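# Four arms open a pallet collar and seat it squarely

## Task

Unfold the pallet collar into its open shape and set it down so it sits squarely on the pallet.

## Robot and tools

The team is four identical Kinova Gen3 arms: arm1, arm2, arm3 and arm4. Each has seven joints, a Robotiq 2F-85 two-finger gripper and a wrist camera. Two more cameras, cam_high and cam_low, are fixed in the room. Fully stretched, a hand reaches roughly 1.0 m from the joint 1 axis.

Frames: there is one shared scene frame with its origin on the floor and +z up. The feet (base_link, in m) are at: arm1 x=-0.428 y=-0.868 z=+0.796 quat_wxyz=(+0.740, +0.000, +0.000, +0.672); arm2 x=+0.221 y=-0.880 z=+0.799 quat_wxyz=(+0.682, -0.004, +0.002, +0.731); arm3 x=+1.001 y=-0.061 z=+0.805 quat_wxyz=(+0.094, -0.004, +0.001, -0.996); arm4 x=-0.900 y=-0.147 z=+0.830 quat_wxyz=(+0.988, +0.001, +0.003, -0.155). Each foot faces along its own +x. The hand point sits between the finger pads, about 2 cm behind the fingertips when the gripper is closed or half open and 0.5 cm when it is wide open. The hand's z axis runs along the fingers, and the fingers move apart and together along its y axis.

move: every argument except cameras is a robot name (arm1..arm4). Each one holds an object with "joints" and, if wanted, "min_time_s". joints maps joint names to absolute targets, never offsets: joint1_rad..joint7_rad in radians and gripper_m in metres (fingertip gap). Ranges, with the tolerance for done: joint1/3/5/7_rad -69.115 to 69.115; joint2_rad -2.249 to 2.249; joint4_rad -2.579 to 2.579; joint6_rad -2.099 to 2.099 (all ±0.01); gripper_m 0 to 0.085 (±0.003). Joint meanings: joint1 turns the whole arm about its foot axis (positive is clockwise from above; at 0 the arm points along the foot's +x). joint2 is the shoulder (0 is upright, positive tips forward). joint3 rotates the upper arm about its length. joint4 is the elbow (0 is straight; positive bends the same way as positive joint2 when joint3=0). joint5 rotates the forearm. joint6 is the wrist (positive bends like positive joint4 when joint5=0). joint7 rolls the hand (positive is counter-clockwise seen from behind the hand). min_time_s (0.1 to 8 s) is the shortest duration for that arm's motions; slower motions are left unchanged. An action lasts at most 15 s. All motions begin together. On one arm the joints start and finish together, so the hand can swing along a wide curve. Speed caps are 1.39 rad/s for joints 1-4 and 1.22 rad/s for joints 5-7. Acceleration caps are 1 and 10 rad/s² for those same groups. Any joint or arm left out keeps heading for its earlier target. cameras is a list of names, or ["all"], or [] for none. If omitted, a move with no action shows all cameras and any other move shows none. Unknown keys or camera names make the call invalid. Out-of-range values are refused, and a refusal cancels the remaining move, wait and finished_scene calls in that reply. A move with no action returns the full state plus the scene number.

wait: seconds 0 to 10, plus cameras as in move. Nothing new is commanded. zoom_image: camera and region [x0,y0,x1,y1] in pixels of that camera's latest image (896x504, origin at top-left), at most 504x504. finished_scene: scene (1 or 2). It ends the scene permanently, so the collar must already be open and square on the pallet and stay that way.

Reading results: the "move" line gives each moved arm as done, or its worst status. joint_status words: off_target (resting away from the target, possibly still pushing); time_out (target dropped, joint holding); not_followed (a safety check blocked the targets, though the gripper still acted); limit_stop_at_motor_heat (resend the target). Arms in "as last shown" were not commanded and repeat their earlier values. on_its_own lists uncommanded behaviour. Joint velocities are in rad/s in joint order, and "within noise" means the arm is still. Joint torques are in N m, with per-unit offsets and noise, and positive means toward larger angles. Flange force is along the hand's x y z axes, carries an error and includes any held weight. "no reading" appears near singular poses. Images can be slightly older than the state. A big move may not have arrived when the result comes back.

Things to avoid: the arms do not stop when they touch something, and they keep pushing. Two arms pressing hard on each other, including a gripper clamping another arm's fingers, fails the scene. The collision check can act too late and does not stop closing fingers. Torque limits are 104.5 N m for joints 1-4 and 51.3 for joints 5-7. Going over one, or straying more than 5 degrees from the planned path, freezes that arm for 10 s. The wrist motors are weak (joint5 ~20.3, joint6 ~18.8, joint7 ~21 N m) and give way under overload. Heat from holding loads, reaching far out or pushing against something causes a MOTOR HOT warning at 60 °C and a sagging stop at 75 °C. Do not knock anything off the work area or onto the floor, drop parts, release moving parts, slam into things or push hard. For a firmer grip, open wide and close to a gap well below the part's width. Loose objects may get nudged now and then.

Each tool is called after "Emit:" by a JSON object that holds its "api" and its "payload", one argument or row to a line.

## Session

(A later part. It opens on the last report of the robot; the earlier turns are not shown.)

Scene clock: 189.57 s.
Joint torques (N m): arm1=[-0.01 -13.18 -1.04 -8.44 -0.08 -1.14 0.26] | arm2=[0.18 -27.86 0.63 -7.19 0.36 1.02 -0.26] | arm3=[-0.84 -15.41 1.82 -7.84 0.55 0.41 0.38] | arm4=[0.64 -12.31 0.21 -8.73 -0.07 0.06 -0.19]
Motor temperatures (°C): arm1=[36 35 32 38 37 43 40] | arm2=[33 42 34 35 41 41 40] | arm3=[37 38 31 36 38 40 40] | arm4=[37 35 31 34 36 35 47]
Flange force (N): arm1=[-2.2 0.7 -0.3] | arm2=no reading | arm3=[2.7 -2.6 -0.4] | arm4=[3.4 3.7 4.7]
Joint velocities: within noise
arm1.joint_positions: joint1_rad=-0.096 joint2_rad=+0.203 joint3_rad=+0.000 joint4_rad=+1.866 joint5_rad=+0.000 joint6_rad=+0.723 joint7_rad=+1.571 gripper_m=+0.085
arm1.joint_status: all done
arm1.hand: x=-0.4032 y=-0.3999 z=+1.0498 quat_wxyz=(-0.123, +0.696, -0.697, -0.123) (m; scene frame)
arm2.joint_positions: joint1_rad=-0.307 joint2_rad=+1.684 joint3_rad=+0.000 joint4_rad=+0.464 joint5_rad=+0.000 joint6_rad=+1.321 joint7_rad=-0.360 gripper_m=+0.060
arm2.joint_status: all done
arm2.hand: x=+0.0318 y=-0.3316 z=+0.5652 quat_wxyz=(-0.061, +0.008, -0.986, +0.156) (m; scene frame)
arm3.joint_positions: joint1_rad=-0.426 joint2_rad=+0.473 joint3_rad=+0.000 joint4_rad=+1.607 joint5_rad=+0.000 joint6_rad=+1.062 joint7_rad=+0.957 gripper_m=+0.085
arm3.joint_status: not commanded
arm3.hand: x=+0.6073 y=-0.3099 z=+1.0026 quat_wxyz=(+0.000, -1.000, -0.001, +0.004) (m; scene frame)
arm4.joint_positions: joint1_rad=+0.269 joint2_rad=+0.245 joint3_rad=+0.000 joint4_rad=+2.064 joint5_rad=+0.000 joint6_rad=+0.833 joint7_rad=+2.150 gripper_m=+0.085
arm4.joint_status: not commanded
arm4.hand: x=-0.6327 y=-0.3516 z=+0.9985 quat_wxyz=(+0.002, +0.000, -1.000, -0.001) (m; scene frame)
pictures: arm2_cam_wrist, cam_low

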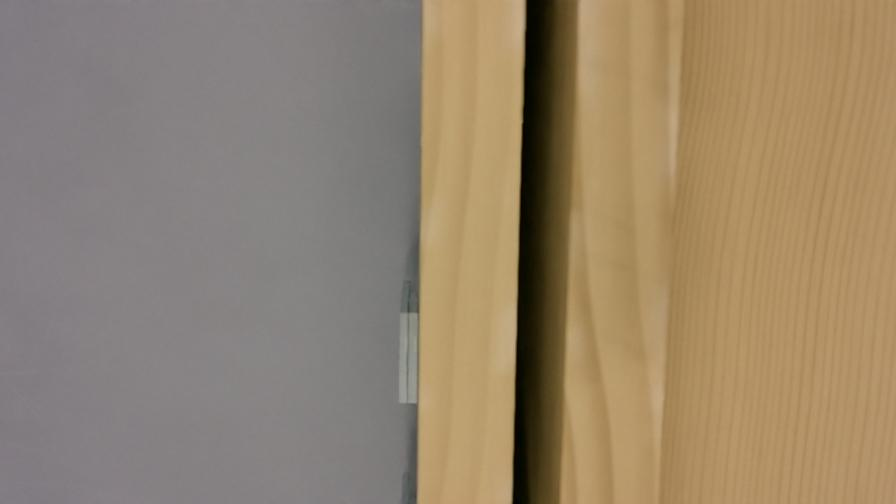

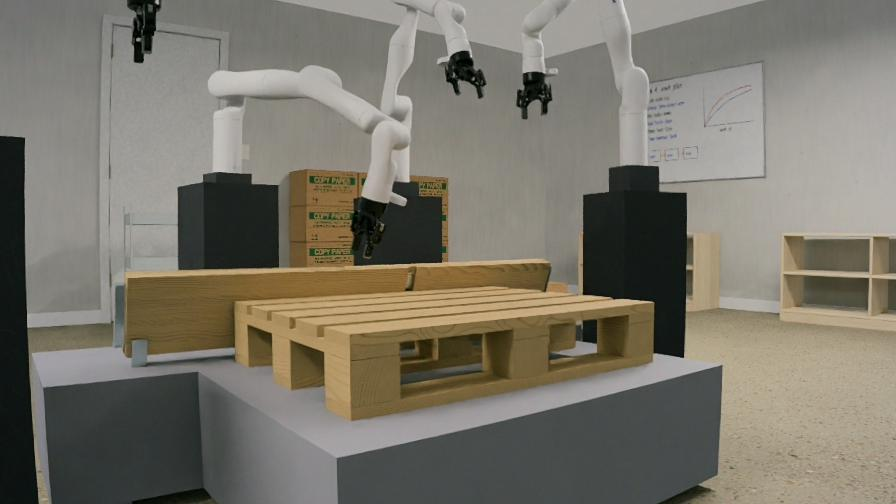

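Emit:
{"api": "move", "payload": {
  "arm2": {"joints": {"gripper_m": 0.085}},
  "cameras": ["arm2_cam_wrist"]
}}

Emit:
{"api": "wait", "payload": {
  "seconds": 0.5,
  "cameras": ["arm2_cam_wrist"]
}}

Scene clock: 191.73 s.
Joint torques (N m): arm1=[-0.04 -13.08 -1.04 -8.49 -0.12 -1.06 0.22] | arm2=[0.24 -27.91 0.59 -7.2 0.36 1.02 -0.24] | arm3=[-0.88 -15.42 1.77 -7.9 0.53 0.38 0.39] | arm4=[0.63 -12.3 0.2 -8.79 -0.07 0.06 -0.17]
Motor temperatures (°C): arm1=[36 35 32 38 37 43 40] | arm2=[33 42 34 35 41 41 40] | arm3=[37 38 31 36 38 40 40] | arm4=[37 36 31 34 36 35 47]
Flange force (N): arm1=[-1.7 0.6 -0.2] | arm2=no reading | arm3=[2.8 -2.7 -0.4] | arm4=[3.5 3.8 4.7]
move: arm2 done
Joint velocities: within noise
arm1, arm3, arm4: as last shown
arm2.joint_positions: joint1_rad=-0.307 joint2_rad=+1.684 joint3_rad=+0.000 joint4_rad=+0.464 joint5_rad=+0.000 joint6_rad=+1.321 joint7_rad=-0.360 gripper_m=+0.085
arm2.joint_status: all done
arm2.hand: x=+0.0318 y=-0.3316 z=+0.5652 quat_wxyz=(-0.061, +0.008, -0.986, +0.156) (m; scene frame)
pictures: arm2_cam_wrist

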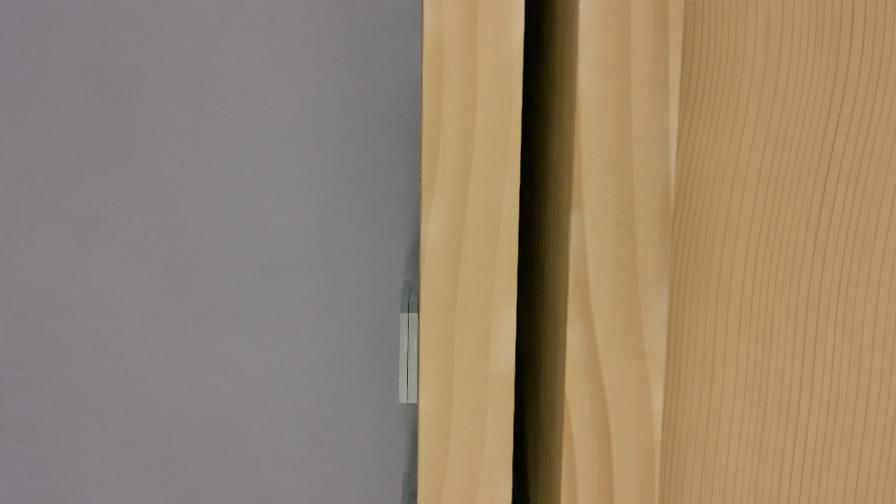

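Scene clock: 192.23 s.
Joint torques (N m): arm1=[-0.06 -13.1 -1.03 -8.43 -0.09 -1.08 0.26] | arm2=[0.17 -27.87 0.6 -7.19 0.34 1.05 -0.23] | arm3=[-0.87 -15.4 1.81 -7.85 0.57 0.42 0.37] | arm4=[0.63 -12.27 0.19 -8.75 -0.06 0.08 -0.17]
Motor temperatures (°C): arm1=[36 35 32 38 37 43 40] | arm2=[33 42 34 35 41 41 40] | arm3=[37 38 31 36 38 40 40] | arm4=[37 36 31 34 36 35 47]
Flange force (N): arm1=[-2.0 0.6 -0.2] | arm2=no reading | arm3=[2.7 -2.7 -0.4] | arm4=[3.5 3.8 4.7]
Joint velocities: within noise
arm1.joint_positions: joint1_rad=-0.096 joint2_rad=+0.203 joint3_rad=+0.000 joint4_rad=+1.866 joint5_rad=+0.000 joint6_rad=+0.723 joint7_rad=+1.571 gripper_m=+0.085
arm1.joint_status: not commanded
arm1.hand: x=-0.4032 y=-0.3999 z=+1.0498 quat_wxyz=(-0.123, +0.696, -0.697, -0.123) (m; scene frame)
arm2.joint_positions: joint1_rad=-0.307 joint2_rad=+1.684 joint3_rad=+0.000 joint4_rad=+0.464 joint5_rad=+0.000 joint6_rad=+1.321 joint7_rad=-0.360 gripper_m=+0.085
arm2.joint_status: all done
arm2.hand: x=+0.0318 y=-0.3316 z=+0.5652 quat_wxyz=(-0.061, +0.008, -0.986, +0.156) (m; scene frame)
arm3.joint_positions: joint1_rad=-0.426 joint2_rad=+0.473 joint3_rad=+0.000 joint4_rad=+1.607 joint5_rad=+0.000 joint6_rad=+1.062 joint7_rad=+0.957 gripper_m=+0.085
arm3.joint_status: not commanded
arm3.hand: x=+0.6073 y=-0.3099 z=+1.0026 quat_wxyz=(+0.000, -1.000, -0.001, +0.004) (m; scene frame)
arm4.joint_positions: joint1_rad=+0.269 joint2_rad=+0.245 joint3_rad=+0.000 joint4_rad=+2.064 joint5_rad=+0.000 joint6_rad=+0.833 joint7_rad=+2.150 gripper_m=+0.085
arm4.joint_status: not commanded
arm4.hand: x=-0.6327 y=-0.3516 z=+0.9985 quat_wxyz=(+0.002, +0.000, -1.000, -0.001) (m; scene frame)
wait: 0.50 s; at rest by 0.27 s
pictures: arm2_cam_wrist

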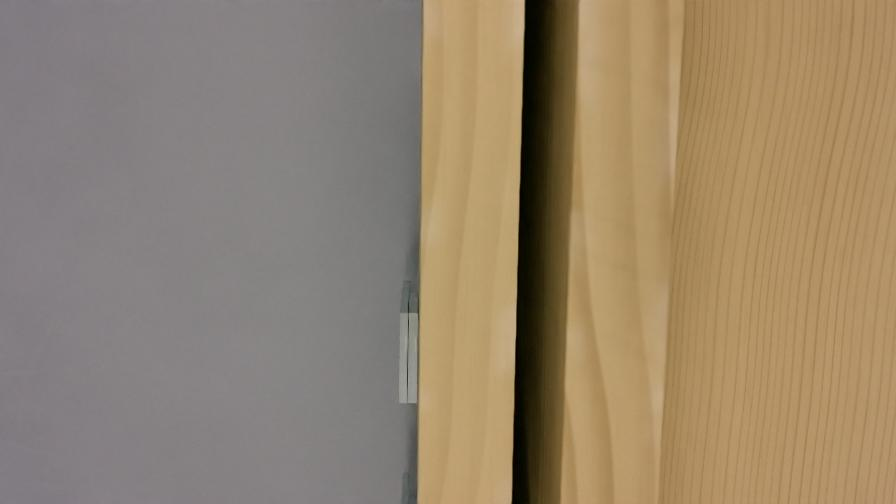

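Emit:
{"api": "wait", "payload": {
  "seconds": 0.2,
  "cameras": ["arm1_cam_wrist", "arm3_cam_wrist", "arm4_cam_wrist"]
}}

Scene clock: 196.10 s.
Joint torques (N m): arm1=[-0.05 -13.03 -1.09 -8.44 -0.1 -1.08 0.27] | arm2=[0.2 -27.87 0.6 -7.19 0.34 1.01 -0.25] | arm3=[-0.86 -15.34 1.83 -7.9 0.56 0.38 0.36] | arm4=[0.61 -12.31 0.18 -8.75 -0.05 0.08 -0.17]
Motor temperatures (°C): arm1=[36 35 32 38 37 43 40] | arm2=[33 42 34 35 41 41 40] | arm3=[37 38 31 36 38 40 40] | arm4=[37 36 31 34 36 35 47]
Flange force (N): arm1=[-1.8 0.7 -0.4] | arm2=no reading | arm3=[2.9 -2.8 -0.5] | arm4=[3.5 3.7 4.7]
Joint velocities: within noise
arm1.joint_positions: joint1_rad=-0.096 joint2_rad=+0.203 joint3_rad=+0.000 joint4_rad=+1.866 joint5_rad=+0.000 joint6_rad=+0.723 joint7_rad=+1.571 gripper_m=+0.085
arm1.joint_status: not commanded
arm1.hand: x=-0.4032 y=-0.3999 z=+1.0498 quat_wxyz=(-0.123, +0.696, -0.697, -0.123) (m; scene frame)
arm2.joint_positions: joint1_rad=-0.307 joint2_rad=+1.684 joint3_rad=+0.000 joint4_rad=+0.464 joint5_rad=+0.000 joint6_rad=+1.321 joint7_rad=-0.360 gripper_m=+0.085
arm2.joint_status: all done
arm2.hand: x=+0.0318 y=-0.3316 z=+0.5652 quat_wxyz=(-0.061, +0.008, -0.986, +0.156) (m; scene frame)
arm3.joint_positions: joint1_rad=-0.426 joint2_rad=+0.473 joint3_rad=+0.000 joint4_rad=+1.607 joint5_rad=+0.000 joint6_rad=+1.062 joint7_rad=+0.957 gripper_m=+0.085
arm3.joint_status: not commanded
arm3.hand: x=+0.6073 y=-0.3099 z=+1.0026 quat_wxyz=(+0.000, -1.000, -0.001, +0.004) (m; scene frame)
arm4.joint_positions: joint1_rad=+0.269 joint2_rad=+0.245 joint3_rad=+0.000 joint4_rad=+2.064 joint5_rad=+0.000 joint6_rad=+0.833 joint7_rad=+2.150 gripper_m=+0.085
arm4.joint_status: not commanded
arm4.hand: x=-0.6327 y=-0.3516 z=+0.9985 quat_wxyz=(+0.002, +0.000, -1.000, -0.001) (m; scene frame)
wait: 0.20 s; at rest from the start
pictures: arm1_cam_wrist, arm3_cam_wrist, arm4_cam_wrist

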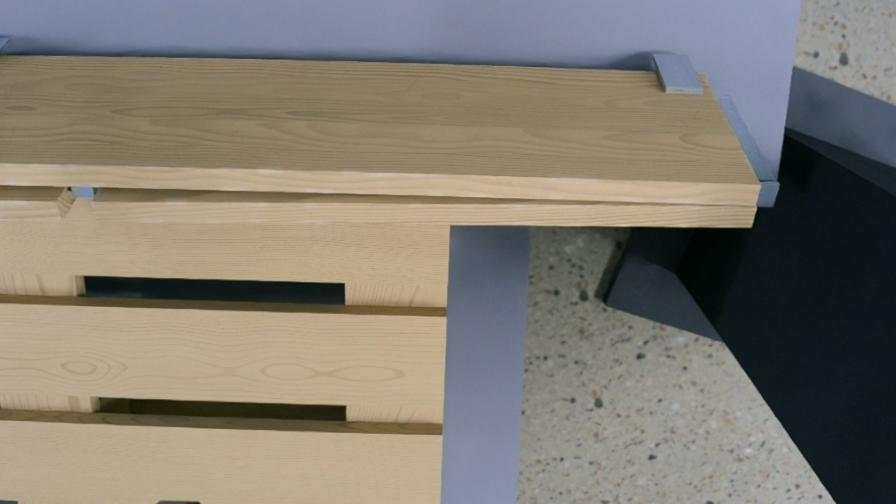

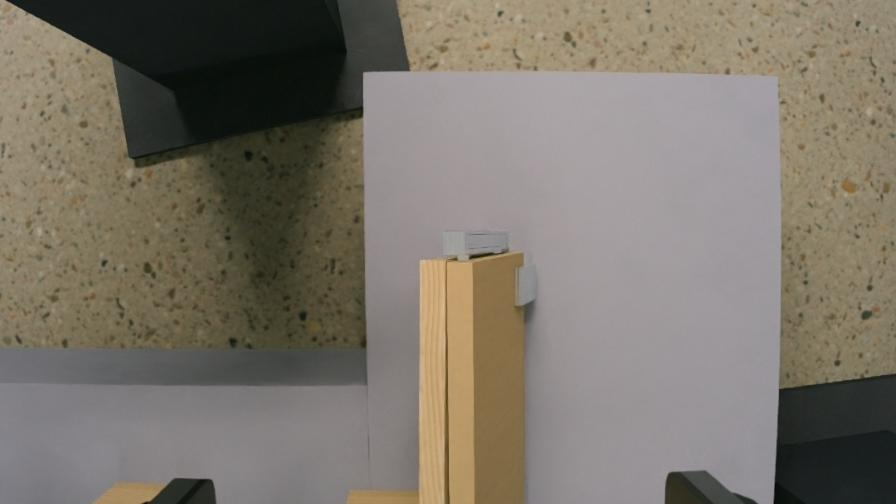

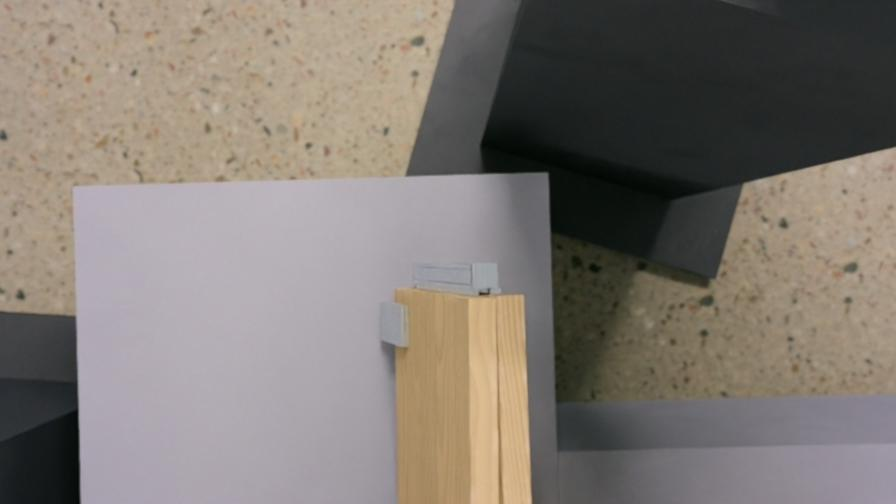

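Emit:
{"api": "move", "payload": {
  "arm1": {"joints": {"joint2_rad": -0.1}}
}}

Emit:
{"api": "move", "payload": {
  "arm4": {"joints": {"joint1_rad": -0.154, "joint2_rad": 1.291, "joint4_rad": 1.941, "joint6_rad": -1.05, "joint7_rad": 4.712}, "min_time_s": 3}
}}

Emit:
{"api": "wait", "payload": {
  "seconds": 0.5,
  "cameras": ["arm4_cam_wrist", "cam_low"]
}}

Scene clock: 202.30 s.
Joint torques (N m): arm1=[-0.02 -8.75 -1.16 -10.12 -0.12 -1.85 0.29] | arm2=[0.2 -27.9 0.58 -7.24 0.35 1.01 -0.26] | arm3=[-0.77 -15.49 1.85 -7.85 0.49 0.39 0.37] | arm4=[0.65 -12.29 0.21 -8.76 -0.06 0.09 -0.17]
Motor temperatures (°C): arm1=[36 35 32 38 37 43 40] | arm2=[33 42 34 35 41 41 40] | arm3=[37 38 31 36 38 40 40] | arm4=[37 36 31 34 36 35 47]
Flange force (N): arm1=[-1.9 -1.2 -0.1] | arm2=no reading | arm3=[2.7 -2.4 -0.4] | arm4=[3.4 3.8 4.7]
move: arm1 done
Joint velocities: within noise
arm1.joint_positions: joint1_rad=-0.096 joint2_rad=-0.100 joint3_rad=+0.000 joint4_rad=+1.866 joint5_rad=+0.000 joint6_rad=+0.723 joint7_rad=+1.571 gripper_m=+0.085
arm1.joint_status: all done
arm1.hand: x=-0.4033 y=-0.4121 z=+1.1907 quat_wxyz=(-0.227, +0.670, -0.670, -0.227) (m; scene frame)
arm2.joint_positions: joint1_rad=-0.307 joint2_rad=+1.684 joint3_rad=+0.000 joint4_rad=+0.464 joint5_rad=+0.000 joint6_rad=+1.321 joint7_rad=-0.360 gripper_m=+0.085
arm2.joint_status: not commanded
arm2.hand: x=+0.0318 y=-0.3316 z=+0.5652 quat_wxyz=(-0.061, +0.008, -0.986, +0.156) (m; scene frame)
arm3, arm4: as last shown
pictures: none

Scene clock: 205.77 s.
Joint torques (N m): arm1=[0 -8.67 -1.25 -10.13 -0.07 -1.83 0.26] | arm2=[0.2 -27.88 0.59 -7.24 0.35 1.03 -0.24] | arm3=[-0.9 -15.42 1.79 -7.84 0.56 0.41 0.36] | arm4=[0.57 -21.5 0.53 -3.53 -0.09 -2.45 -0.19]
Motor temperatures (°C): arm1=[36 35 32 38 37 43 40] | arm2=[33 42 34 35 41 41 40] | arm3=[37 38 31 36 38 40 40] | arm4=[37 36 31 34 36 35 47]
Flange force (N): arm1=[-1.8 -1.7 -0.2] | arm2=no reading | arm3=[2.6 -2.7 -0.4] | arm4=[-1.4 -1.5 -6.4]
move: arm4 done
Joint velocities: within noise
arm1, arm3: as last shown
arm1.hand: x=-0.4033 y=-0.4121 z=+1.1908 quat_wxyz=(-0.227, +0.670, -0.670, -0.227) (m; scene frame)
arm2.joint_positions: joint1_rad=-0.307 joint2_rad=+1.684 joint3_rad=+0.000 joint4_rad=+0.464 joint5_rad=+0.000 joint6_rad=+1.321 joint7_rad=-0.360 gripper_m=+0.085
arm2.joint_status: not commanded
arm2.hand: x=+0.0318 y=-0.3316 z=+0.5652 quat_wxyz=(-0.061, +0.008, -0.986, +0.156) (m; scene frame)
arm4.joint_positions: joint1_rad=-0.154 joint2_rad=+1.291 joint3_rad=+0.000 joint4_rad=+1.941 joint5_rad=+0.000 joint6_rad=-1.050 joint7_rad=+4.712 gripper_m=+0.085
arm4.joint_status: all done
arm4.hand: x=-0.2808 y=-0.2700 z=+0.7359 quat_wxyz=(+0.035, +0.886, -0.070, +0.458) (m; scene frame)
pictures: none

Scene clock: 206.27 s.
Joint torques (N m): arm1=[-0.13 -8.72 -1.21 -10.15 -0.11 -1.87 0.25] | arm2=[0.22 -27.88 0.57 -7.2 0.35 1 -0.27] | arm3=[-0.8 -15.46 1.86 -7.87 0.53 0.44 0.35] | arm4=[0.58 -21.48 0.53 -3.56 -0.08 -2.42 -0.17]
Motor temperatures (°C): arm1=[36 35 32 38 37 43 40] | arm2=[33 42 34 35 41 41 40] | arm3=[37 38 31 36 38 40 40] | arm4=[37 36 31 34 36 35 47]
Flange force (N): arm1=[-1.9 -1.7 -0.2] | arm2=no reading | arm3=[2.7 -2.6 -0.2] | arm4=[-1.5 -1.5 -6.6]
Joint velocities: within noise
arm1.joint_positions: joint1_rad=-0.096 joint2_rad=-0.100 joint3_rad=+0.000 joint4_rad=+1.866 joint5_rad=+0.000 joint6_rad=+0.723 joint7_rad=+1.571 gripper_m=+0.085
arm1.joint_status: not commanded
arm1.hand: x=-0.4033 y=-0.4121 z=+1.1908 quat_wxyz=(-0.227, +0.670, -0.670, -0.227) (m; scene frame)
arm2.joint_positions: joint1_rad=-0.307 joint2_rad=+1.684 joint3_rad=+0.000 joint4_rad=+0.464 joint5_rad=+0.000 joint6_rad=+1.321 joint7_rad=-0.360 gripper_m=+0.085
arm2.joint_status: not commanded
arm2.hand: x=+0.0318 y=-0.3316 z=+0.5652 quat_wxyz=(-0.061, +0.008, -0.986, +0.156) (m; scene frame)
arm3.joint_positions: joint1_rad=-0.426 joint2_rad=+0.473 joint3_rad=+0.000 joint4_rad=+1.607 joint5_rad=+0.000 joint6_rad=+1.062 joint7_rad=+0.957 gripper_m=+0.085
arm3.joint_status: not commanded
arm3.hand: x=+0.6073 y=-0.3099 z=+1.0026 quat_wxyz=(+0.000, -1.000, -0.001, +0.004) (m; scene frame)
arm4.joint_positions: joint1_rad=-0.154 joint2_rad=+1.291 joint3_rad=+0.000 joint4_rad=+1.941 joint5_rad=+0.000 joint6_rad=-1.050 joint7_rad=+4.712 gripper_m=+0.085
arm4.joint_status: all done
arm4.hand: x=-0.2808 y=-0.2700 z=+0.7359 quat_wxyz=(+0.035, +0.886, -0.070, +0.458) (m; scene frame)
wait: 0.50 s; at rest by 0.27 s
pictures: arm4_cam_wrist, cam_low

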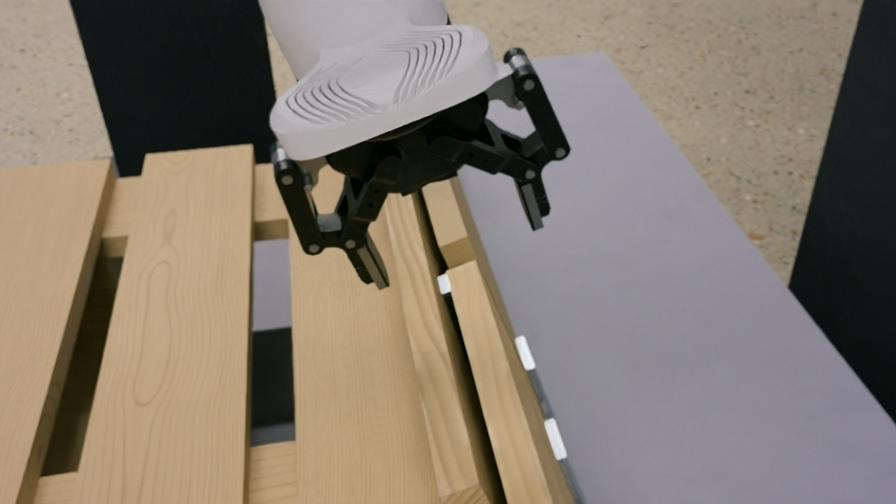

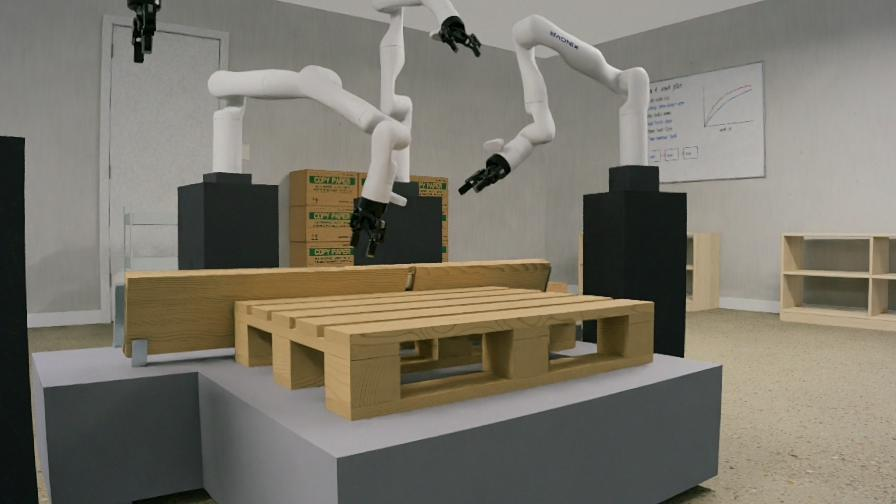

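Emit:
{"api": "zoom_image", "payload": {
  "camera": "arm4_cam_wrist",
  "region": [330, 170, 580, 310]
}}

Scaled by 2.016 from the camera's 896x504 image, which has a finer 1280x720 frame.

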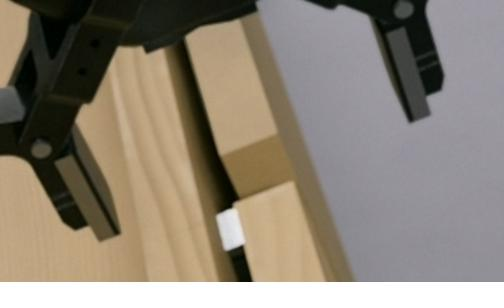

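Emit:
{"api": "move", "payload": {
  "arm2": {"joints": {"joint1_rad": -0.3127, "joint2_rad": 1.6569, "joint4_rad": 0.5607, "joint6_rad": 1.251, "joint7_rad": -0.366, "gripper_m": 0.045}, "min_time_s": 2}
}}

Emit:
{"api": "wait", "payload": {
  "seconds": 0.6,
  "cameras": ["arm4_cam_wrist", "arm2_cam_wrist"]
}}

Emit:
{"api": "zoom_image", "payload": {
  "camera": "arm4_cam_wrist",
  "region": [380, 170, 580, 290]
}}

Scene clock: 217.30 s.
Joint torques (N m): arm1=[0 -8.8 -1.21 -10.17 -0.13 -1.83 0.23] | arm2=[0.23 -27.55 0.59 -6.83 0.33 1.03 -0.25] | arm3=[-0.86 -15.51 1.8 -7.92 0.56 0.43 0.43] | arm4=[0.56 -21.48 0.51 -3.51 -0.08 -2.42 -0.15]
Motor temperatures (°C): arm1=[36 35 32 38 37 43 40] | arm2=[33 43 34 35 41 41 40] | arm3=[37 38 31 36 38 40 40] | arm4=[37 36 31 34 36 35 47]
Flange force (N): arm1=[-1.8 -1.6 0.0] | arm2=[-0.1 -0.9 2.5] | arm3=[2.8 -2.6 -0.1] | arm4=[-1.5 -1.5 -6.4]
move: arm2 done
Joint velocities: within noise
arm1, arm3, arm4: as last shown
arm2.joint_positions: joint1_rad=-0.313 joint2_rad=+1.657 joint3_rad=+0.000 joint4_rad=+0.561 joint5_rad=+0.000 joint6_rad=+1.251 joint7_rad=-0.366 gripper_m=+0.045
arm2.joint_status: all done
arm2.hand: x=+0.0330 y=-0.3435 z=+0.5585 quat_wxyz=(-0.061, +0.008, -0.986, +0.156) (m; scene frame)
pictures: none

Scene clock: 217.90 s.
Joint torques (N m): arm1=[0 -8.65 -1.2 -10.12 -0.09 -1.83 0.27] | arm2=[0.19 -27.59 0.59 -6.84 0.33 1.02 -0.25] | arm3=[-0.84 -15.37 1.78 -7.85 0.55 0.41 0.37] | arm4=[0.56 -21.46 0.51 -3.56 -0.08 -2.42 -0.16]
Motor temperatures (°C): arm1=[36 35 32 38 37 43 40] | arm2=[33 43 34 35 41 41 40] | arm3=[37 38 31 36 38 40 40] | arm4=[37 36 31 34 36 35 47]
Flange force (N): arm1=[-1.8 -1.5 -0.3] | arm2=[-0.1 -0.7 2.6] | arm3=[2.8 -2.7 -0.5] | arm4=[-1.4 -1.5 -6.6]
Joint velocities: within noise
arm1.joint_positions: joint1_rad=-0.096 joint2_rad=-0.100 joint3_rad=+0.000 joint4_rad=+1.866 joint5_rad=+0.000 joint6_rad=+0.723 joint7_rad=+1.571 gripper_m=+0.085
arm1.joint_status: not commanded
arm1.hand: x=-0.4033 y=-0.4121 z=+1.1908 quat_wxyz=(-0.227, +0.670, -0.670, -0.227) (m; scene frame)
arm2.joint_positions: joint1_rad=-0.313 joint2_rad=+1.657 joint3_rad=+0.000 joint4_rad=+0.561 joint5_rad=+0.000 joint6_rad=+1.251 joint7_rad=-0.366 gripper_m=+0.045
arm2.joint_status: all done
arm2.hand: x=+0.0330 y=-0.3434 z=+0.5585 quat_wxyz=(-0.061, +0.008, -0.986, +0.156) (m; scene frame)
arm3.joint_positions: joint1_rad=-0.426 joint2_rad=+0.473 joint3_rad=+0.000 joint4_rad=+1.607 joint5_rad=+0.000 joint6_rad=+1.062 joint7_rad=+0.957 gripper_m=+0.085
arm3.joint_status: not commanded
arm3.hand: x=+0.6073 y=-0.3099 z=+1.0026 quat_wxyz=(+0.000, -1.000, -0.001, +0.004) (m; scene frame)
arm4.joint_positions: joint1_rad=-0.154 joint2_rad=+1.291 joint3_rad=+0.000 joint4_rad=+1.941 joint5_rad=+0.000 joint6_rad=-1.050 joint7_rad=+4.712 gripper_m=+0.085
arm4.joint_status: not commanded
arm4.hand: x=-0.2808 y=-0.2700 z=+0.7359 quat_wxyz=(+0.035, +0.886, -0.070, +0.458) (m; scene frame)
wait: 0.60 s; at rest by 0.27 s
pictures: arm2_cam_wrist, arm4_cam_wrist

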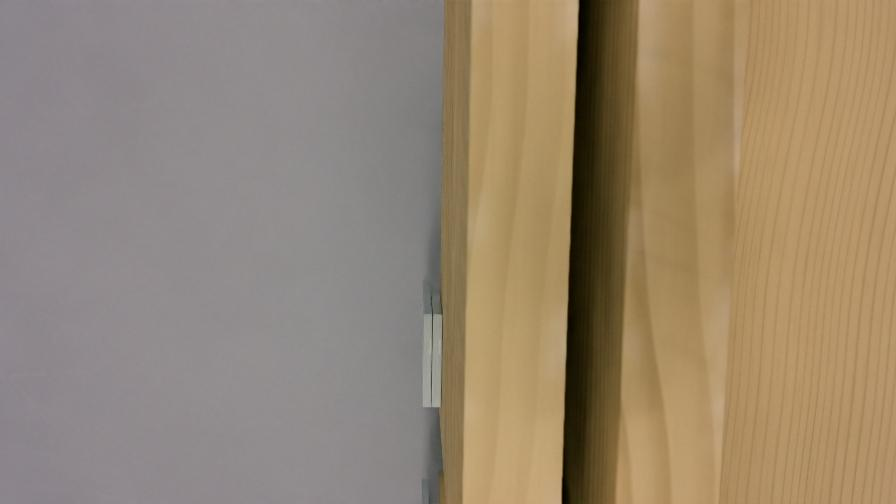

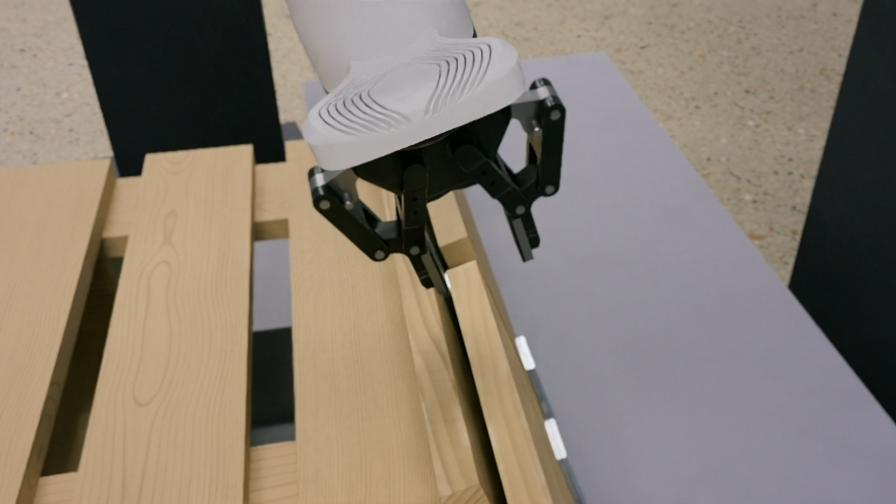

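Scaled by 2.520 from the camera's 896x504 image, which has a finer 1280x720 frame.

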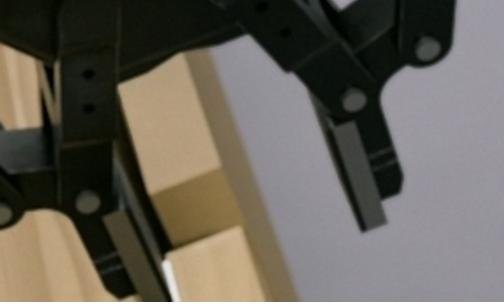

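Emit:
{"api": "move", "payload": {
  "arm2": {"joints": {"joint1_rad": -0.3138, "joint2_rad": 1.6786, "joint4_rad": 0.5495, "joint6_rad": 1.2405, "joint7_rad": -0.367}, "min_time_s": 2}
}}

Emit:
{"api": "wait", "payload": {
  "seconds": 0.6,
  "cameras": ["arm4_cam_wrist", "arm2_cam_wrist"]
}}

Emit:
{"api": "zoom_image", "payload": {
  "camera": "arm4_cam_wrist",
  "region": [380, 190, 580, 330]
}}

Scene clock: 224.33 s.
Joint torques (N m): arm1=[-0.11 -8.69 -1.21 -10.13 -0.05 -1.8 0.24] | arm2=[0.2 -27.47 0.6 -6.78 0.32 1.03 -0.27] | arm3=[-0.88 -15.46 1.84 -7.83 0.55 0.43 0.41] | arm4=[0.58 -21.47 0.56 -3.51 -0.07 -2.43 -0.15]
Motor temperatures (°C): arm1=[36 34 32 38 37 43 40] | arm2=[33 43 34 35 41 41 40] | arm3=[37 38 31 36 38 40 40] | arm4=[37 36 31 34 36 35 47]
Flange force (N): arm1=[-1.7 -1.8 -0.1] | arm2=[-0.2 -0.9 2.5] | arm3=[2.6 -2.5 -0.3] | arm4=[-1.4 -1.6 -6.4]
move: arm2 done
Joint velocities: within noise
arm1, arm3, arm4: as last shown
arm2.joint_positions: joint1_rad=-0.314 joint2_rad=+1.679 joint3_rad=+0.000 joint4_rad=+0.549 joint5_rad=+0.000 joint6_rad=+1.241 joint7_rad=-0.367 gripper_m=+0.045
arm2.joint_status: all done
arm2.hand: x=+0.0336 y=-0.3464 z=+0.5468 quat_wxyz=(-0.062, +0.008, -0.986, +0.156) (m; scene frame)
pictures: none

Scene clock: 224.93 s.
Joint torques (N m): arm1=[-0.04 -8.73 -1.25 -10.1 -0.1 -1.88 0.22] | arm2=[0.18 -27.42 0.6 -6.78 0.34 1.04 -0.23] | arm3=[-0.9 -15.4 1.81 -7.86 0.5 0.39 0.37] | arm4=[0.56 -21.47 0.51 -3.53 -0.06 -2.43 -0.17]
Motor temperatures (°C): arm1=[36 34 32 38 37 43 40] | arm2=[33 43 34 35 41 41 40] | arm3=[37 38 31 36 38 40 40] | arm4=[37 36 31 34 36 35 47]
Flange force (N): arm1=[-2.0 -1.8 -0.3] | arm2=[-0.2 -1.2 2.5] | arm3=[2.7 -2.7 -0.5] | arm4=[-1.4 -1.5 -6.5]
Joint velocities: within noise
arm1.joint_positions: joint1_rad=-0.096 joint2_rad=-0.100 joint3_rad=+0.000 joint4_rad=+1.866 joint5_rad=+0.000 joint6_rad=+0.723 joint7_rad=+1.571 gripper_m=+0.085
arm1.joint_status: not commanded
arm1.hand: x=-0.4033 y=-0.4121 z=+1.1908 quat_wxyz=(-0.227, +0.670, -0.670, -0.227) (m; scene frame)
arm2.joint_positions: joint1_rad=-0.314 joint2_rad=+1.679 joint3_rad=+0.000 joint4_rad=+0.549 joint5_rad=+0.000 joint6_rad=+1.241 joint7_rad=-0.367 gripper_m=+0.045
arm2.joint_status: all done
arm2.hand: x=+0.0336 y=-0.3464 z=+0.5468 quat_wxyz=(-0.062, +0.008, -0.986, +0.156) (m; scene frame)
arm3.joint_positions: joint1_rad=-0.426 joint2_rad=+0.473 joint3_rad=+0.000 joint4_rad=+1.607 joint5_rad=+0.000 joint6_rad=+1.062 joint7_rad=+0.957 gripper_m=+0.085
arm3.joint_status: not commanded
arm3.hand: x=+0.6073 y=-0.3099 z=+1.0026 quat_wxyz=(+0.000, -1.000, -0.001, +0.004) (m; scene frame)
arm4.joint_positions: joint1_rad=-0.154 joint2_rad=+1.291 joint3_rad=+0.000 joint4_rad=+1.941 joint5_rad=+0.000 joint6_rad=-1.050 joint7_rad=+4.712 gripper_m=+0.085
arm4.joint_status: not commanded
arm4.hand: x=-0.2808 y=-0.2700 z=+0.7359 quat_wxyz=(+0.035, +0.886, -0.070, +0.458) (m; scene frame)
wait: 0.60 s; at rest by 0.27 s
pictures: arm2_cam_wrist, arm4_cam_wrist

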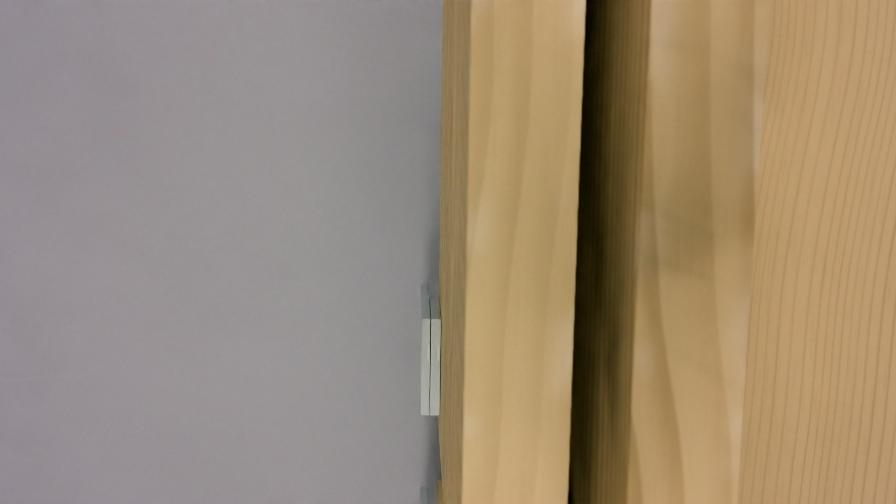

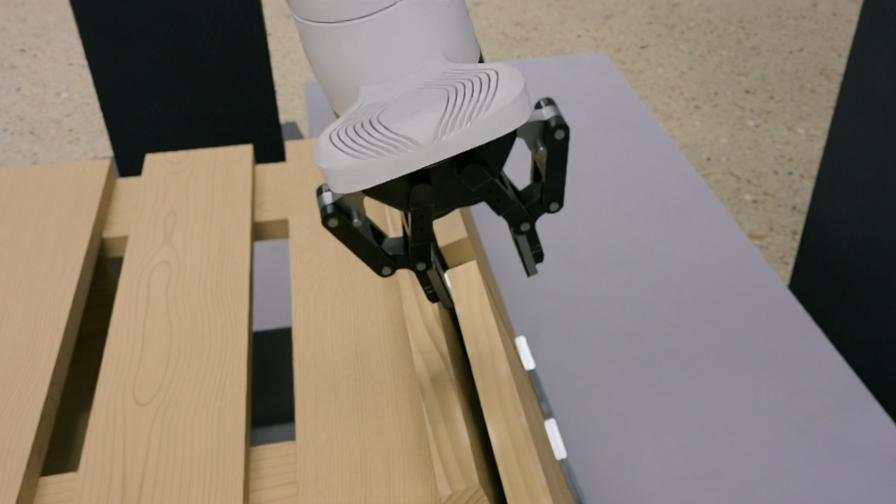

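Scaled by 2.520 from the camera's 896x504 image, which has a finer 1280x720 frame.

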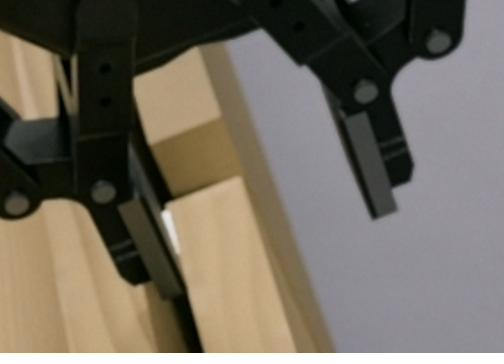

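Emit:
{"api": "move", "payload": {
  "arm2": {"joints": {"joint1_rad": -0.3145, "joint2_rad": 1.6871, "joint4_rad": 0.5465, "joint6_rad": 1.2352, "joint7_rad": -0.3677}, "min_time_s": 1.5}
}}

Emit:
{"api": "wait", "payload": {
  "seconds": 0.6,
  "cameras": ["arm4_cam_wrist", "arm2_cam_wrist"]
}}

Emit:
{"api": "zoom_image", "payload": {
  "camera": "arm4_cam_wrist",
  "region": [380, 190, 580, 330]
}}

Scene clock: 229.43 s.
Joint torques (N m): arm1=[0 -8.8 -1.22 -10.09 -0.07 -1.86 0.27] | arm2=[0.19 -27.44 0.65 -6.75 0.35 1.02 -0.22] | arm3=[-0.84 -15.45 1.81 -7.92 0.54 0.38 0.38] | arm4=[0.57 -21.47 0.51 -3.56 -0.07 -2.41 -0.17]
Motor temperatures (°C): arm1=[36 34 32 38 37 43 40] | arm2=[33 43 34 35 41 41 40] | arm3=[37 38 31 36 38 40 40] | arm4=[37 36 31 34 36 35 47]
Flange force (N): arm1=[-2.2 -1.6 -0.1] | arm2=[-0.1 -0.8 2.6] | arm3=[2.8 -2.7 -0.3] | arm4=[-1.5 -1.6 -6.6]
move: arm2 done
Joint velocities: within noise
arm1, arm3, arm4: as last shown
arm2.joint_positions: joint1_rad=-0.314 joint2_rad=+1.687 joint3_rad=+0.000 joint4_rad=+0.546 joint5_rad=+0.000 joint6_rad=+1.235 joint7_rad=-0.368 gripper_m=+0.045
arm2.joint_status: all done
arm2.hand: x=+0.0338 y=-0.3480 z=+0.5419 quat_wxyz=(-0.062, +0.008, -0.986, +0.156) (m; scene frame)
pictures: none

Scene clock: 230.03 s.
Joint torques (N m): arm1=[-0.06 -8.72 -1.21 -10.06 -0.14 -1.84 0.3] | arm2=[0.23 -27.4 0.62 -6.76 0.37 1.01 -0.26] | arm3=[-0.91 -15.41 1.74 -8 0.58 0.43 0.43] | arm4=[0.55 -21.47 0.52 -3.52 -0.05 -2.41 -0.18]
Motor temperatures (°C): arm1=[36 34 32 38 37 43 40] | arm2=[33 43 34 35 41 41 40] | arm3=[37 38 31 36 38 40 40] | arm4=[37 36 31 34 36 35 47]
Flange force (N): arm1=[-2.1 -1.2 -0.2] | arm2=[-0.1 -1.0 2.5] | arm3=[3.2 -3.0 -0.1] | arm4=[-1.5 -1.5 -6.5]
Joint velocities: within noise
arm1.joint_positions: joint1_rad=-0.096 joint2_rad=-0.100 joint3_rad=+0.000 joint4_rad=+1.866 joint5_rad=+0.000 joint6_rad=+0.723 joint7_rad=+1.571 gripper_m=+0.085
arm1.joint_status: not commanded
arm1.hand: x=-0.4033 y=-0.4121 z=+1.1908 quat_wxyz=(-0.227, +0.670, -0.670, -0.227) (m; scene frame)
arm2.joint_positions: joint1_rad=-0.314 joint2_rad=+1.687 joint3_rad=+0.000 joint4_rad=+0.546 joint5_rad=+0.000 joint6_rad=+1.235 joint7_rad=-0.368 gripper_m=+0.045
arm2.joint_status: all done
arm2.hand: x=+0.0338 y=-0.3480 z=+0.5419 quat_wxyz=(-0.062, +0.008, -0.986, +0.156) (m; scene frame)
arm3.joint_positions: joint1_rad=-0.426 joint2_rad=+0.473 joint3_rad=+0.000 joint4_rad=+1.607 joint5_rad=+0.000 joint6_rad=+1.062 joint7_rad=+0.957 gripper_m=+0.085
arm3.joint_status: not commanded
arm3.hand: x=+0.6073 y=-0.3099 z=+1.0026 quat_wxyz=(+0.000, -1.000, -0.001, +0.004) (m; scene frame)
arm4.joint_positions: joint1_rad=-0.154 joint2_rad=+1.291 joint3_rad=+0.000 joint4_rad=+1.941 joint5_rad=+0.000 joint6_rad=-1.050 joint7_rad=+4.712 gripper_m=+0.085
arm4.joint_status: not commanded
arm4.hand: x=-0.2808 y=-0.2700 z=+0.7359 quat_wxyz=(+0.035, +0.886, -0.070, +0.458) (m; scene frame)
wait: 0.60 s; at rest by 0.27 s
pictures: arm2_cam_wrist, arm4_cam_wrist

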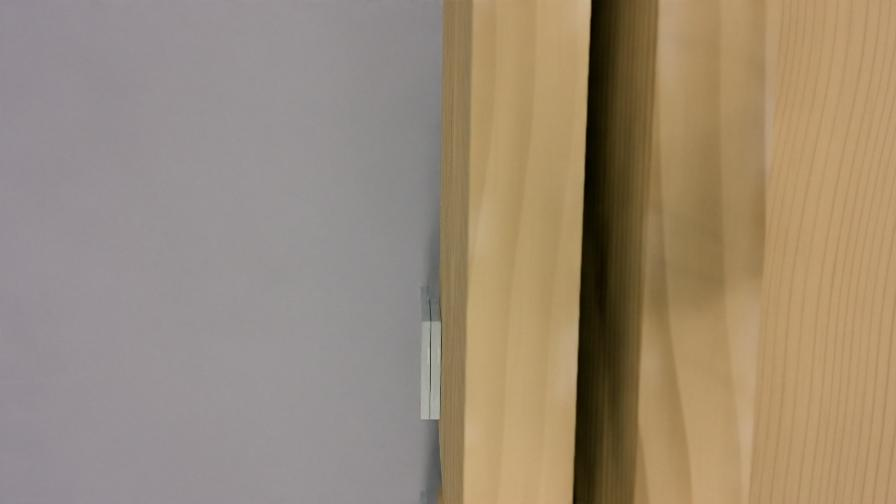

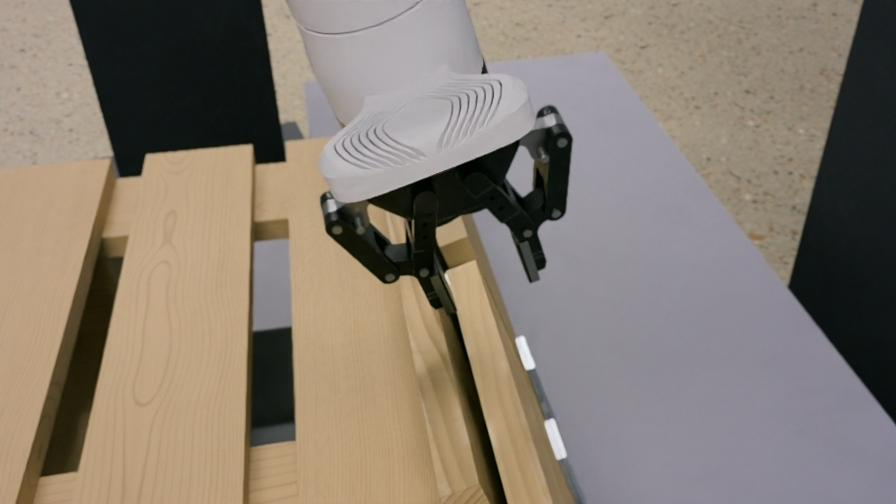

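Scaled by 2.520 from the camera's 896x504 image, which has a finer 1280x720 frame.

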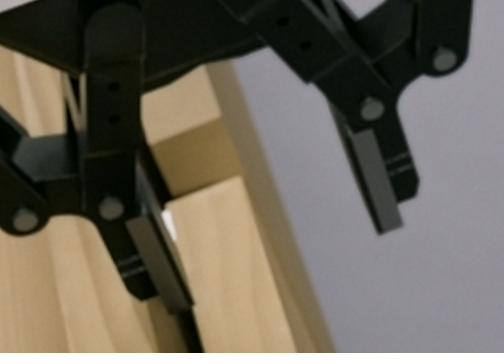

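Emit:
{"api": "move", "payload": {
  "arm2": {"joints": {"joint1_rad": -0.315, "joint2_rad": 1.6948, "joint4_rad": 0.5457, "joint6_rad": 1.2281, "joint7_rad": -0.3682}, "min_time_s": 1.5}
}}

Emit:
{"api": "wait", "payload": {
  "seconds": 0.6,
  "cameras": ["arm4_cam_wrist", "arm2_cam_wrist"]
}}

Emit:
{"api": "zoom_image", "payload": {
  "camera": "arm4_cam_wrist",
  "region": [380, 190, 580, 330]
}}

Scene clock: 234.03 s.
Joint torques (N m): arm1=[-0.06 -8.7 -1.22 -10.18 -0.13 -1.9 0.25] | arm2=[0.37 -26.79 0.74 -7.49 0.47 -0.15 -0.23] | arm3=[-0.86 -15.42 1.78 -7.83 0.57 0.47 0.37] | arm4=[0.59 -21.48 0.54 -3.54 -0.07 -2.42 -0.15]
Motor temperatures (°C): arm1=[35 34 32 38 37 43 40] | arm2=[33 43 34 35 41 41 40] | arm3=[37 38 31 36 38 40 40] | arm4=[37 36 31 34 36 35 47]
Flange force (N): arm1=[-1.8 -1.5 -0.3] | arm2=[-1.0 -4.3 0.0] | arm3=[2.7 -2.6 -0.3] | arm4=[-1.5 -1.6 -6.5]
move: arm2 done
Joint velocities: within noise
arm1, arm3, arm4: as last shown
arm2.joint_positions: joint1_rad=-0.315 joint2_rad=+1.695 joint3_rad=+0.000 joint4_rad=+0.546 joint5_rad=+0.000 joint6_rad=+1.228 joint7_rad=-0.368 gripper_m=+0.045
arm2.joint_status: all done
arm2.hand: x=+0.0341 y=-0.3497 z=+0.5369 quat_wxyz=(-0.062, +0.008, -0.986, +0.155) (m; scene frame)
pictures: none

Scene clock: 234.63 s.
Joint torques (N m): arm1=[-0.08 -8.72 -1.17 -10.08 -0.13 -1.84 0.25] | arm2=[0.57 -27.35 0.96 -7.73 0.59 -0.11 -0.27] | arm3=[-0.9 -15.38 1.76 -7.88 0.5 0.39 0.38] | arm4=[0.55 -21.48 0.55 -3.52 -0.07 -2.41 -0.14]
Motor temperatures (°C): arm1=[35 34 32 38 37 43 40] | arm2=[33 43 34 35 41 41 40] | arm3=[37 38 31 36 38 40 40] | arm4=[37 36 31 34 36 35 47]
Flange force (N): arm1=[-2.0 -1.5 -0.2] | arm2=[-0.8 -4.7 0.8] | arm3=[2.8 -2.8 -0.4] | arm4=[-1.5 -1.5 -6.5]
Joint velocities: within noise
arm1.joint_positions: joint1_rad=-0.096 joint2_rad=-0.100 joint3_rad=+0.000 joint4_rad=+1.866 joint5_rad=+0.000 joint6_rad=+0.723 joint7_rad=+1.571 gripper_m=+0.085
arm1.joint_status: not commanded
arm1.hand: x=-0.4033 y=-0.4121 z=+1.1908 quat_wxyz=(-0.227, +0.670, -0.670, -0.227) (m; scene frame)
arm2.joint_positions: joint1_rad=-0.315 joint2_rad=+1.695 joint3_rad=+0.000 joint4_rad=+0.546 joint5_rad=+0.000 joint6_rad=+1.228 joint7_rad=-0.368 gripper_m=+0.045
arm2.joint_status: all done
arm2.hand: x=+0.0341 y=-0.3497 z=+0.5370 quat_wxyz=(-0.062, +0.008, -0.986, +0.155) (m; scene frame)
arm3.joint_positions: joint1_rad=-0.426 joint2_rad=+0.473 joint3_rad=+0.000 joint4_rad=+1.607 joint5_rad=+0.000 joint6_rad=+1.062 joint7_rad=+0.957 gripper_m=+0.085
arm3.joint_status: not commanded
arm3.hand: x=+0.6073 y=-0.3099 z=+1.0026 quat_wxyz=(+0.000, -1.000, -0.001, +0.004) (m; scene frame)
arm4.joint_positions: joint1_rad=-0.154 joint2_rad=+1.291 joint3_rad=+0.000 joint4_rad=+1.941 joint5_rad=+0.000 joint6_rad=-1.050 joint7_rad=+4.712 gripper_m=+0.085
arm4.joint_status: not commanded
arm4.hand: x=-0.2808 y=-0.2700 z=+0.7359 quat_wxyz=(+0.035, +0.886, -0.070, +0.458) (m; scene frame)
wait: 0.60 s; at rest by 0.27 s
pictures: arm2_cam_wrist, arm4_cam_wrist

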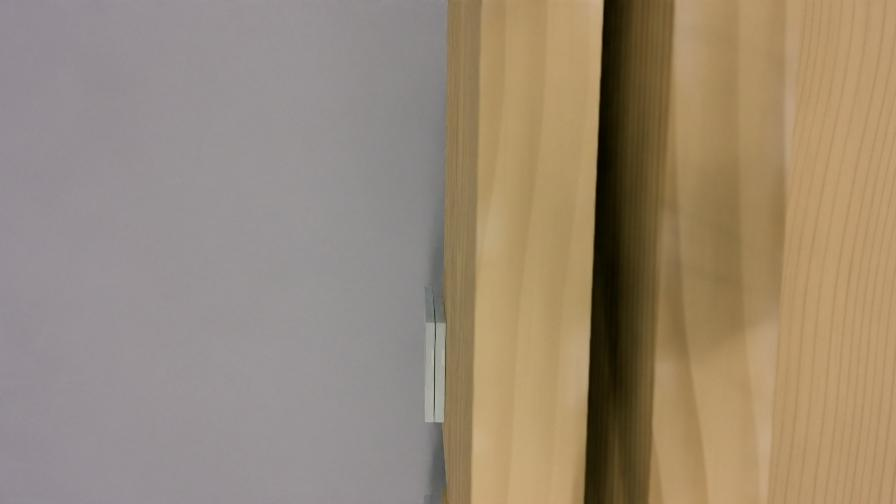

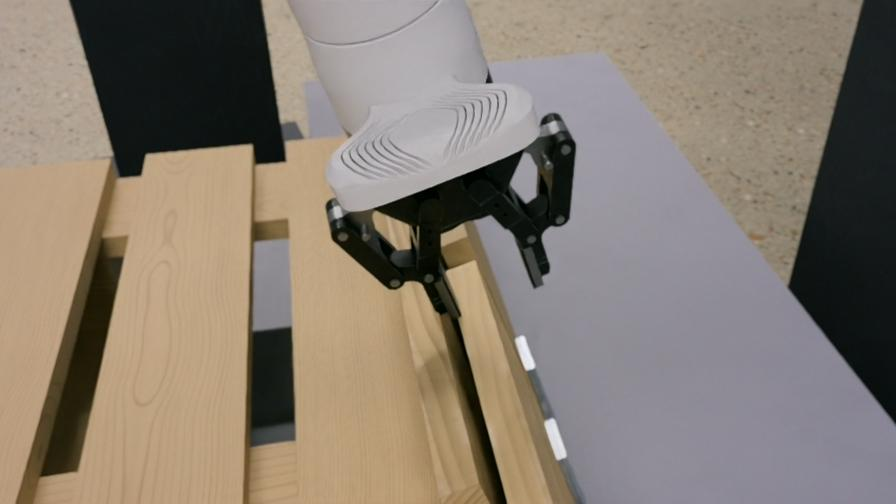

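Scaled by 2.520 from the camera's 896x504 image, which has a finer 1280x720 frame.

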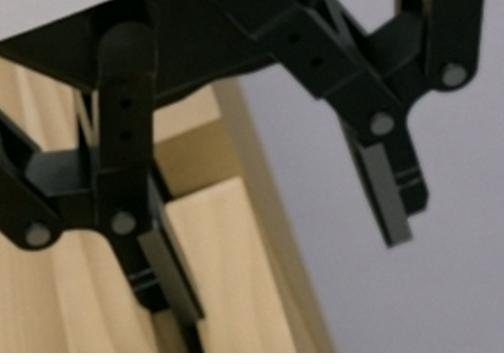

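Emit:
{"api": "move", "payload": {
  "arm2": {"joints": {"joint1_rad": -0.3161, "joint2_rad": 1.6912, "joint4_rad": 0.5645, "joint6_rad": 1.2129, "joint7_rad": -0.3693}, "min_time_s": 1.5}
}}

Emit:
{"api": "wait", "payload": {
  "seconds": 0.6,
  "cameras": ["arm4_cam_wrist", "arm2_cam_wrist"]
}}

Emit:
{"api": "zoom_image", "payload": {
  "camera": "arm4_cam_wrist",
  "region": [380, 190, 580, 330]
}}

Scene clock: 244.97 s.
Joint torques (N m): arm1=[-0.03 -8.71 -1.21 -10.08 -0.09 -1.88 0.29] | arm2=[-0.39 -13.66 -0.42 -1.73 -0.14 0.46 -0.18] | arm3=[-0.9 -15.45 1.8 -7.9 0.49 0.4 0.44] | arm4=[0.55 -21.44 0.49 -3.54 -0.08 -2.44 -0.18]
Motor temperatures (°C): arm1=[35 34 32 38 37 43 40] | arm2=[33 43 34 35 41 41 40] | arm3=[37 38 31 36 38 40 40] | arm4=[37 36 31 34 36 35 47]
Flange force (N): arm1=[-2.1 -1.4 -0.3] | arm2=[-2.8 -4.7 -17.7] | arm3=[2.8 -2.7 -0.3] | arm4=[-1.3 -1.4 -6.5]
move: arm2 done
Joint velocities: within noise
arm1, arm3, arm4: as last shown
arm2.joint_positions: joint1_rad=-0.316 joint2_rad=+1.691 joint3_rad=+0.000 joint4_rad=+0.564 joint5_rad=+0.000 joint6_rad=+1.213 joint7_rad=-0.369 gripper_m=+0.045
arm2.joint_status: all done
arm2.hand: x=+0.0346 y=-0.3525 z=+0.5348 quat_wxyz=(-0.062, +0.008, -0.986, +0.155) (m; scene frame)
pictures: none

Scene clock: 245.57 s.
Joint torques (N m): arm1=[0.02 -8.75 -1.24 -10.1 -0.13 -1.87 0.27] | arm2=[-0.35 -13.65 -0.41 -1.74 -0.14 0.44 -0.18] | arm3=[-0.82 -15.45 1.77 -7.96 0.55 0.45 0.41] | arm4=[0.57 -21.48 0.5 -3.53 -0.1 -2.44 -0.18]
Motor temperatures (°C): arm1=[35 34 32 38 37 43 40] | arm2=[33 43 34 35 41 41 40] | arm3=[37 38 31 36 38 40 40] | arm4=[37 36 31 34 36 35 47]
Flange force (N): arm1=[-2.1 -1.5 -0.2] | arm2=[-2.8 -4.8 -17.7] | arm3=[3.1 -2.7 -0.1] | arm4=[-1.4 -1.5 -6.4]
Joint velocities: within noise
arm1.joint_positions: joint1_rad=-0.096 joint2_rad=-0.100 joint3_rad=+0.000 joint4_rad=+1.866 joint5_rad=+0.000 joint6_rad=+0.723 joint7_rad=+1.571 gripper_m=+0.085
arm1.joint_status: not commanded
arm1.hand: x=-0.4033 y=-0.4121 z=+1.1908 quat_wxyz=(-0.227, +0.670, -0.670, -0.227) (m; scene frame)
arm2.joint_positions: joint1_rad=-0.316 joint2_rad=+1.691 joint3_rad=+0.000 joint4_rad=+0.564 joint5_rad=+0.000 joint6_rad=+1.213 joint7_rad=-0.369 gripper_m=+0.045
arm2.joint_status: all done
arm2.hand: x=+0.0346 y=-0.3525 z=+0.5348 quat_wxyz=(-0.062, +0.008, -0.986, +0.155) (m; scene frame)
arm3.joint_positions: joint1_rad=-0.426 joint2_rad=+0.473 joint3_rad=+0.000 joint4_rad=+1.607 joint5_rad=+0.000 joint6_rad=+1.062 joint7_rad=+0.957 gripper_m=+0.085
arm3.joint_status: not commanded
arm3.hand: x=+0.6073 y=-0.3099 z=+1.0026 quat_wxyz=(+0.000, -1.000, -0.001, +0.004) (m; scene frame)
arm4.joint_positions: joint1_rad=-0.154 joint2_rad=+1.291 joint3_rad=+0.000 joint4_rad=+1.941 joint5_rad=+0.000 joint6_rad=-1.050 joint7_rad=+4.712 gripper_m=+0.085
arm4.joint_status: not commanded
arm4.hand: x=-0.2808 y=-0.2700 z=+0.7359 quat_wxyz=(+0.035, +0.886, -0.070, +0.458) (m; scene frame)
wait: 0.60 s; at rest by 0.27 s
pictures: arm2_cam_wrist, arm4_cam_wrist

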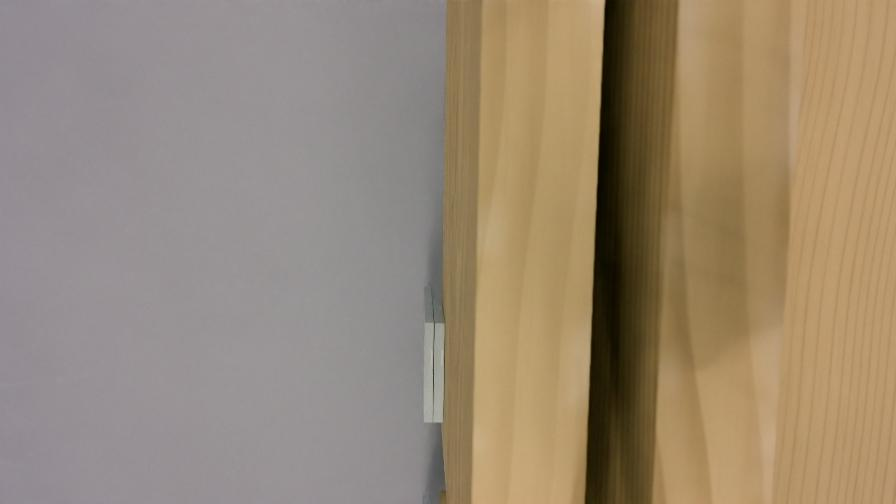

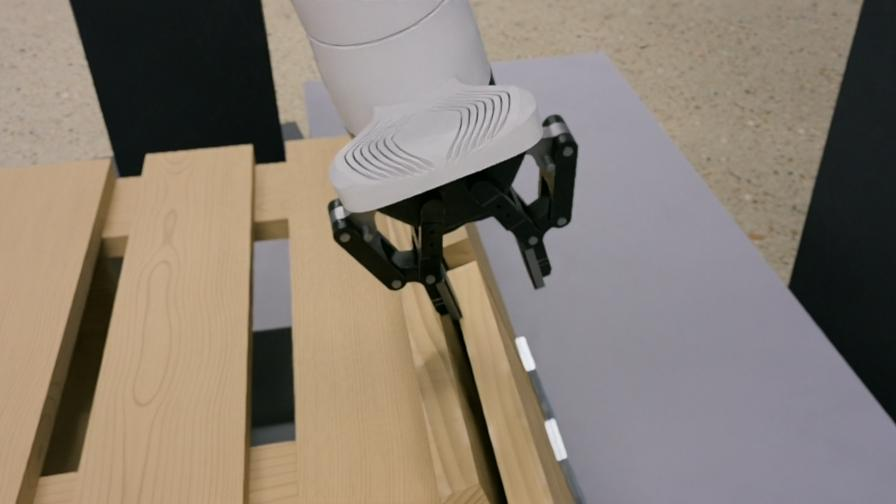

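Scaled by 2.520 from the camera's 896x504 image, which has a finer 1280x720 frame.

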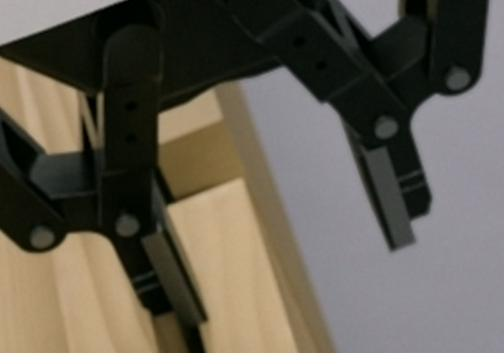

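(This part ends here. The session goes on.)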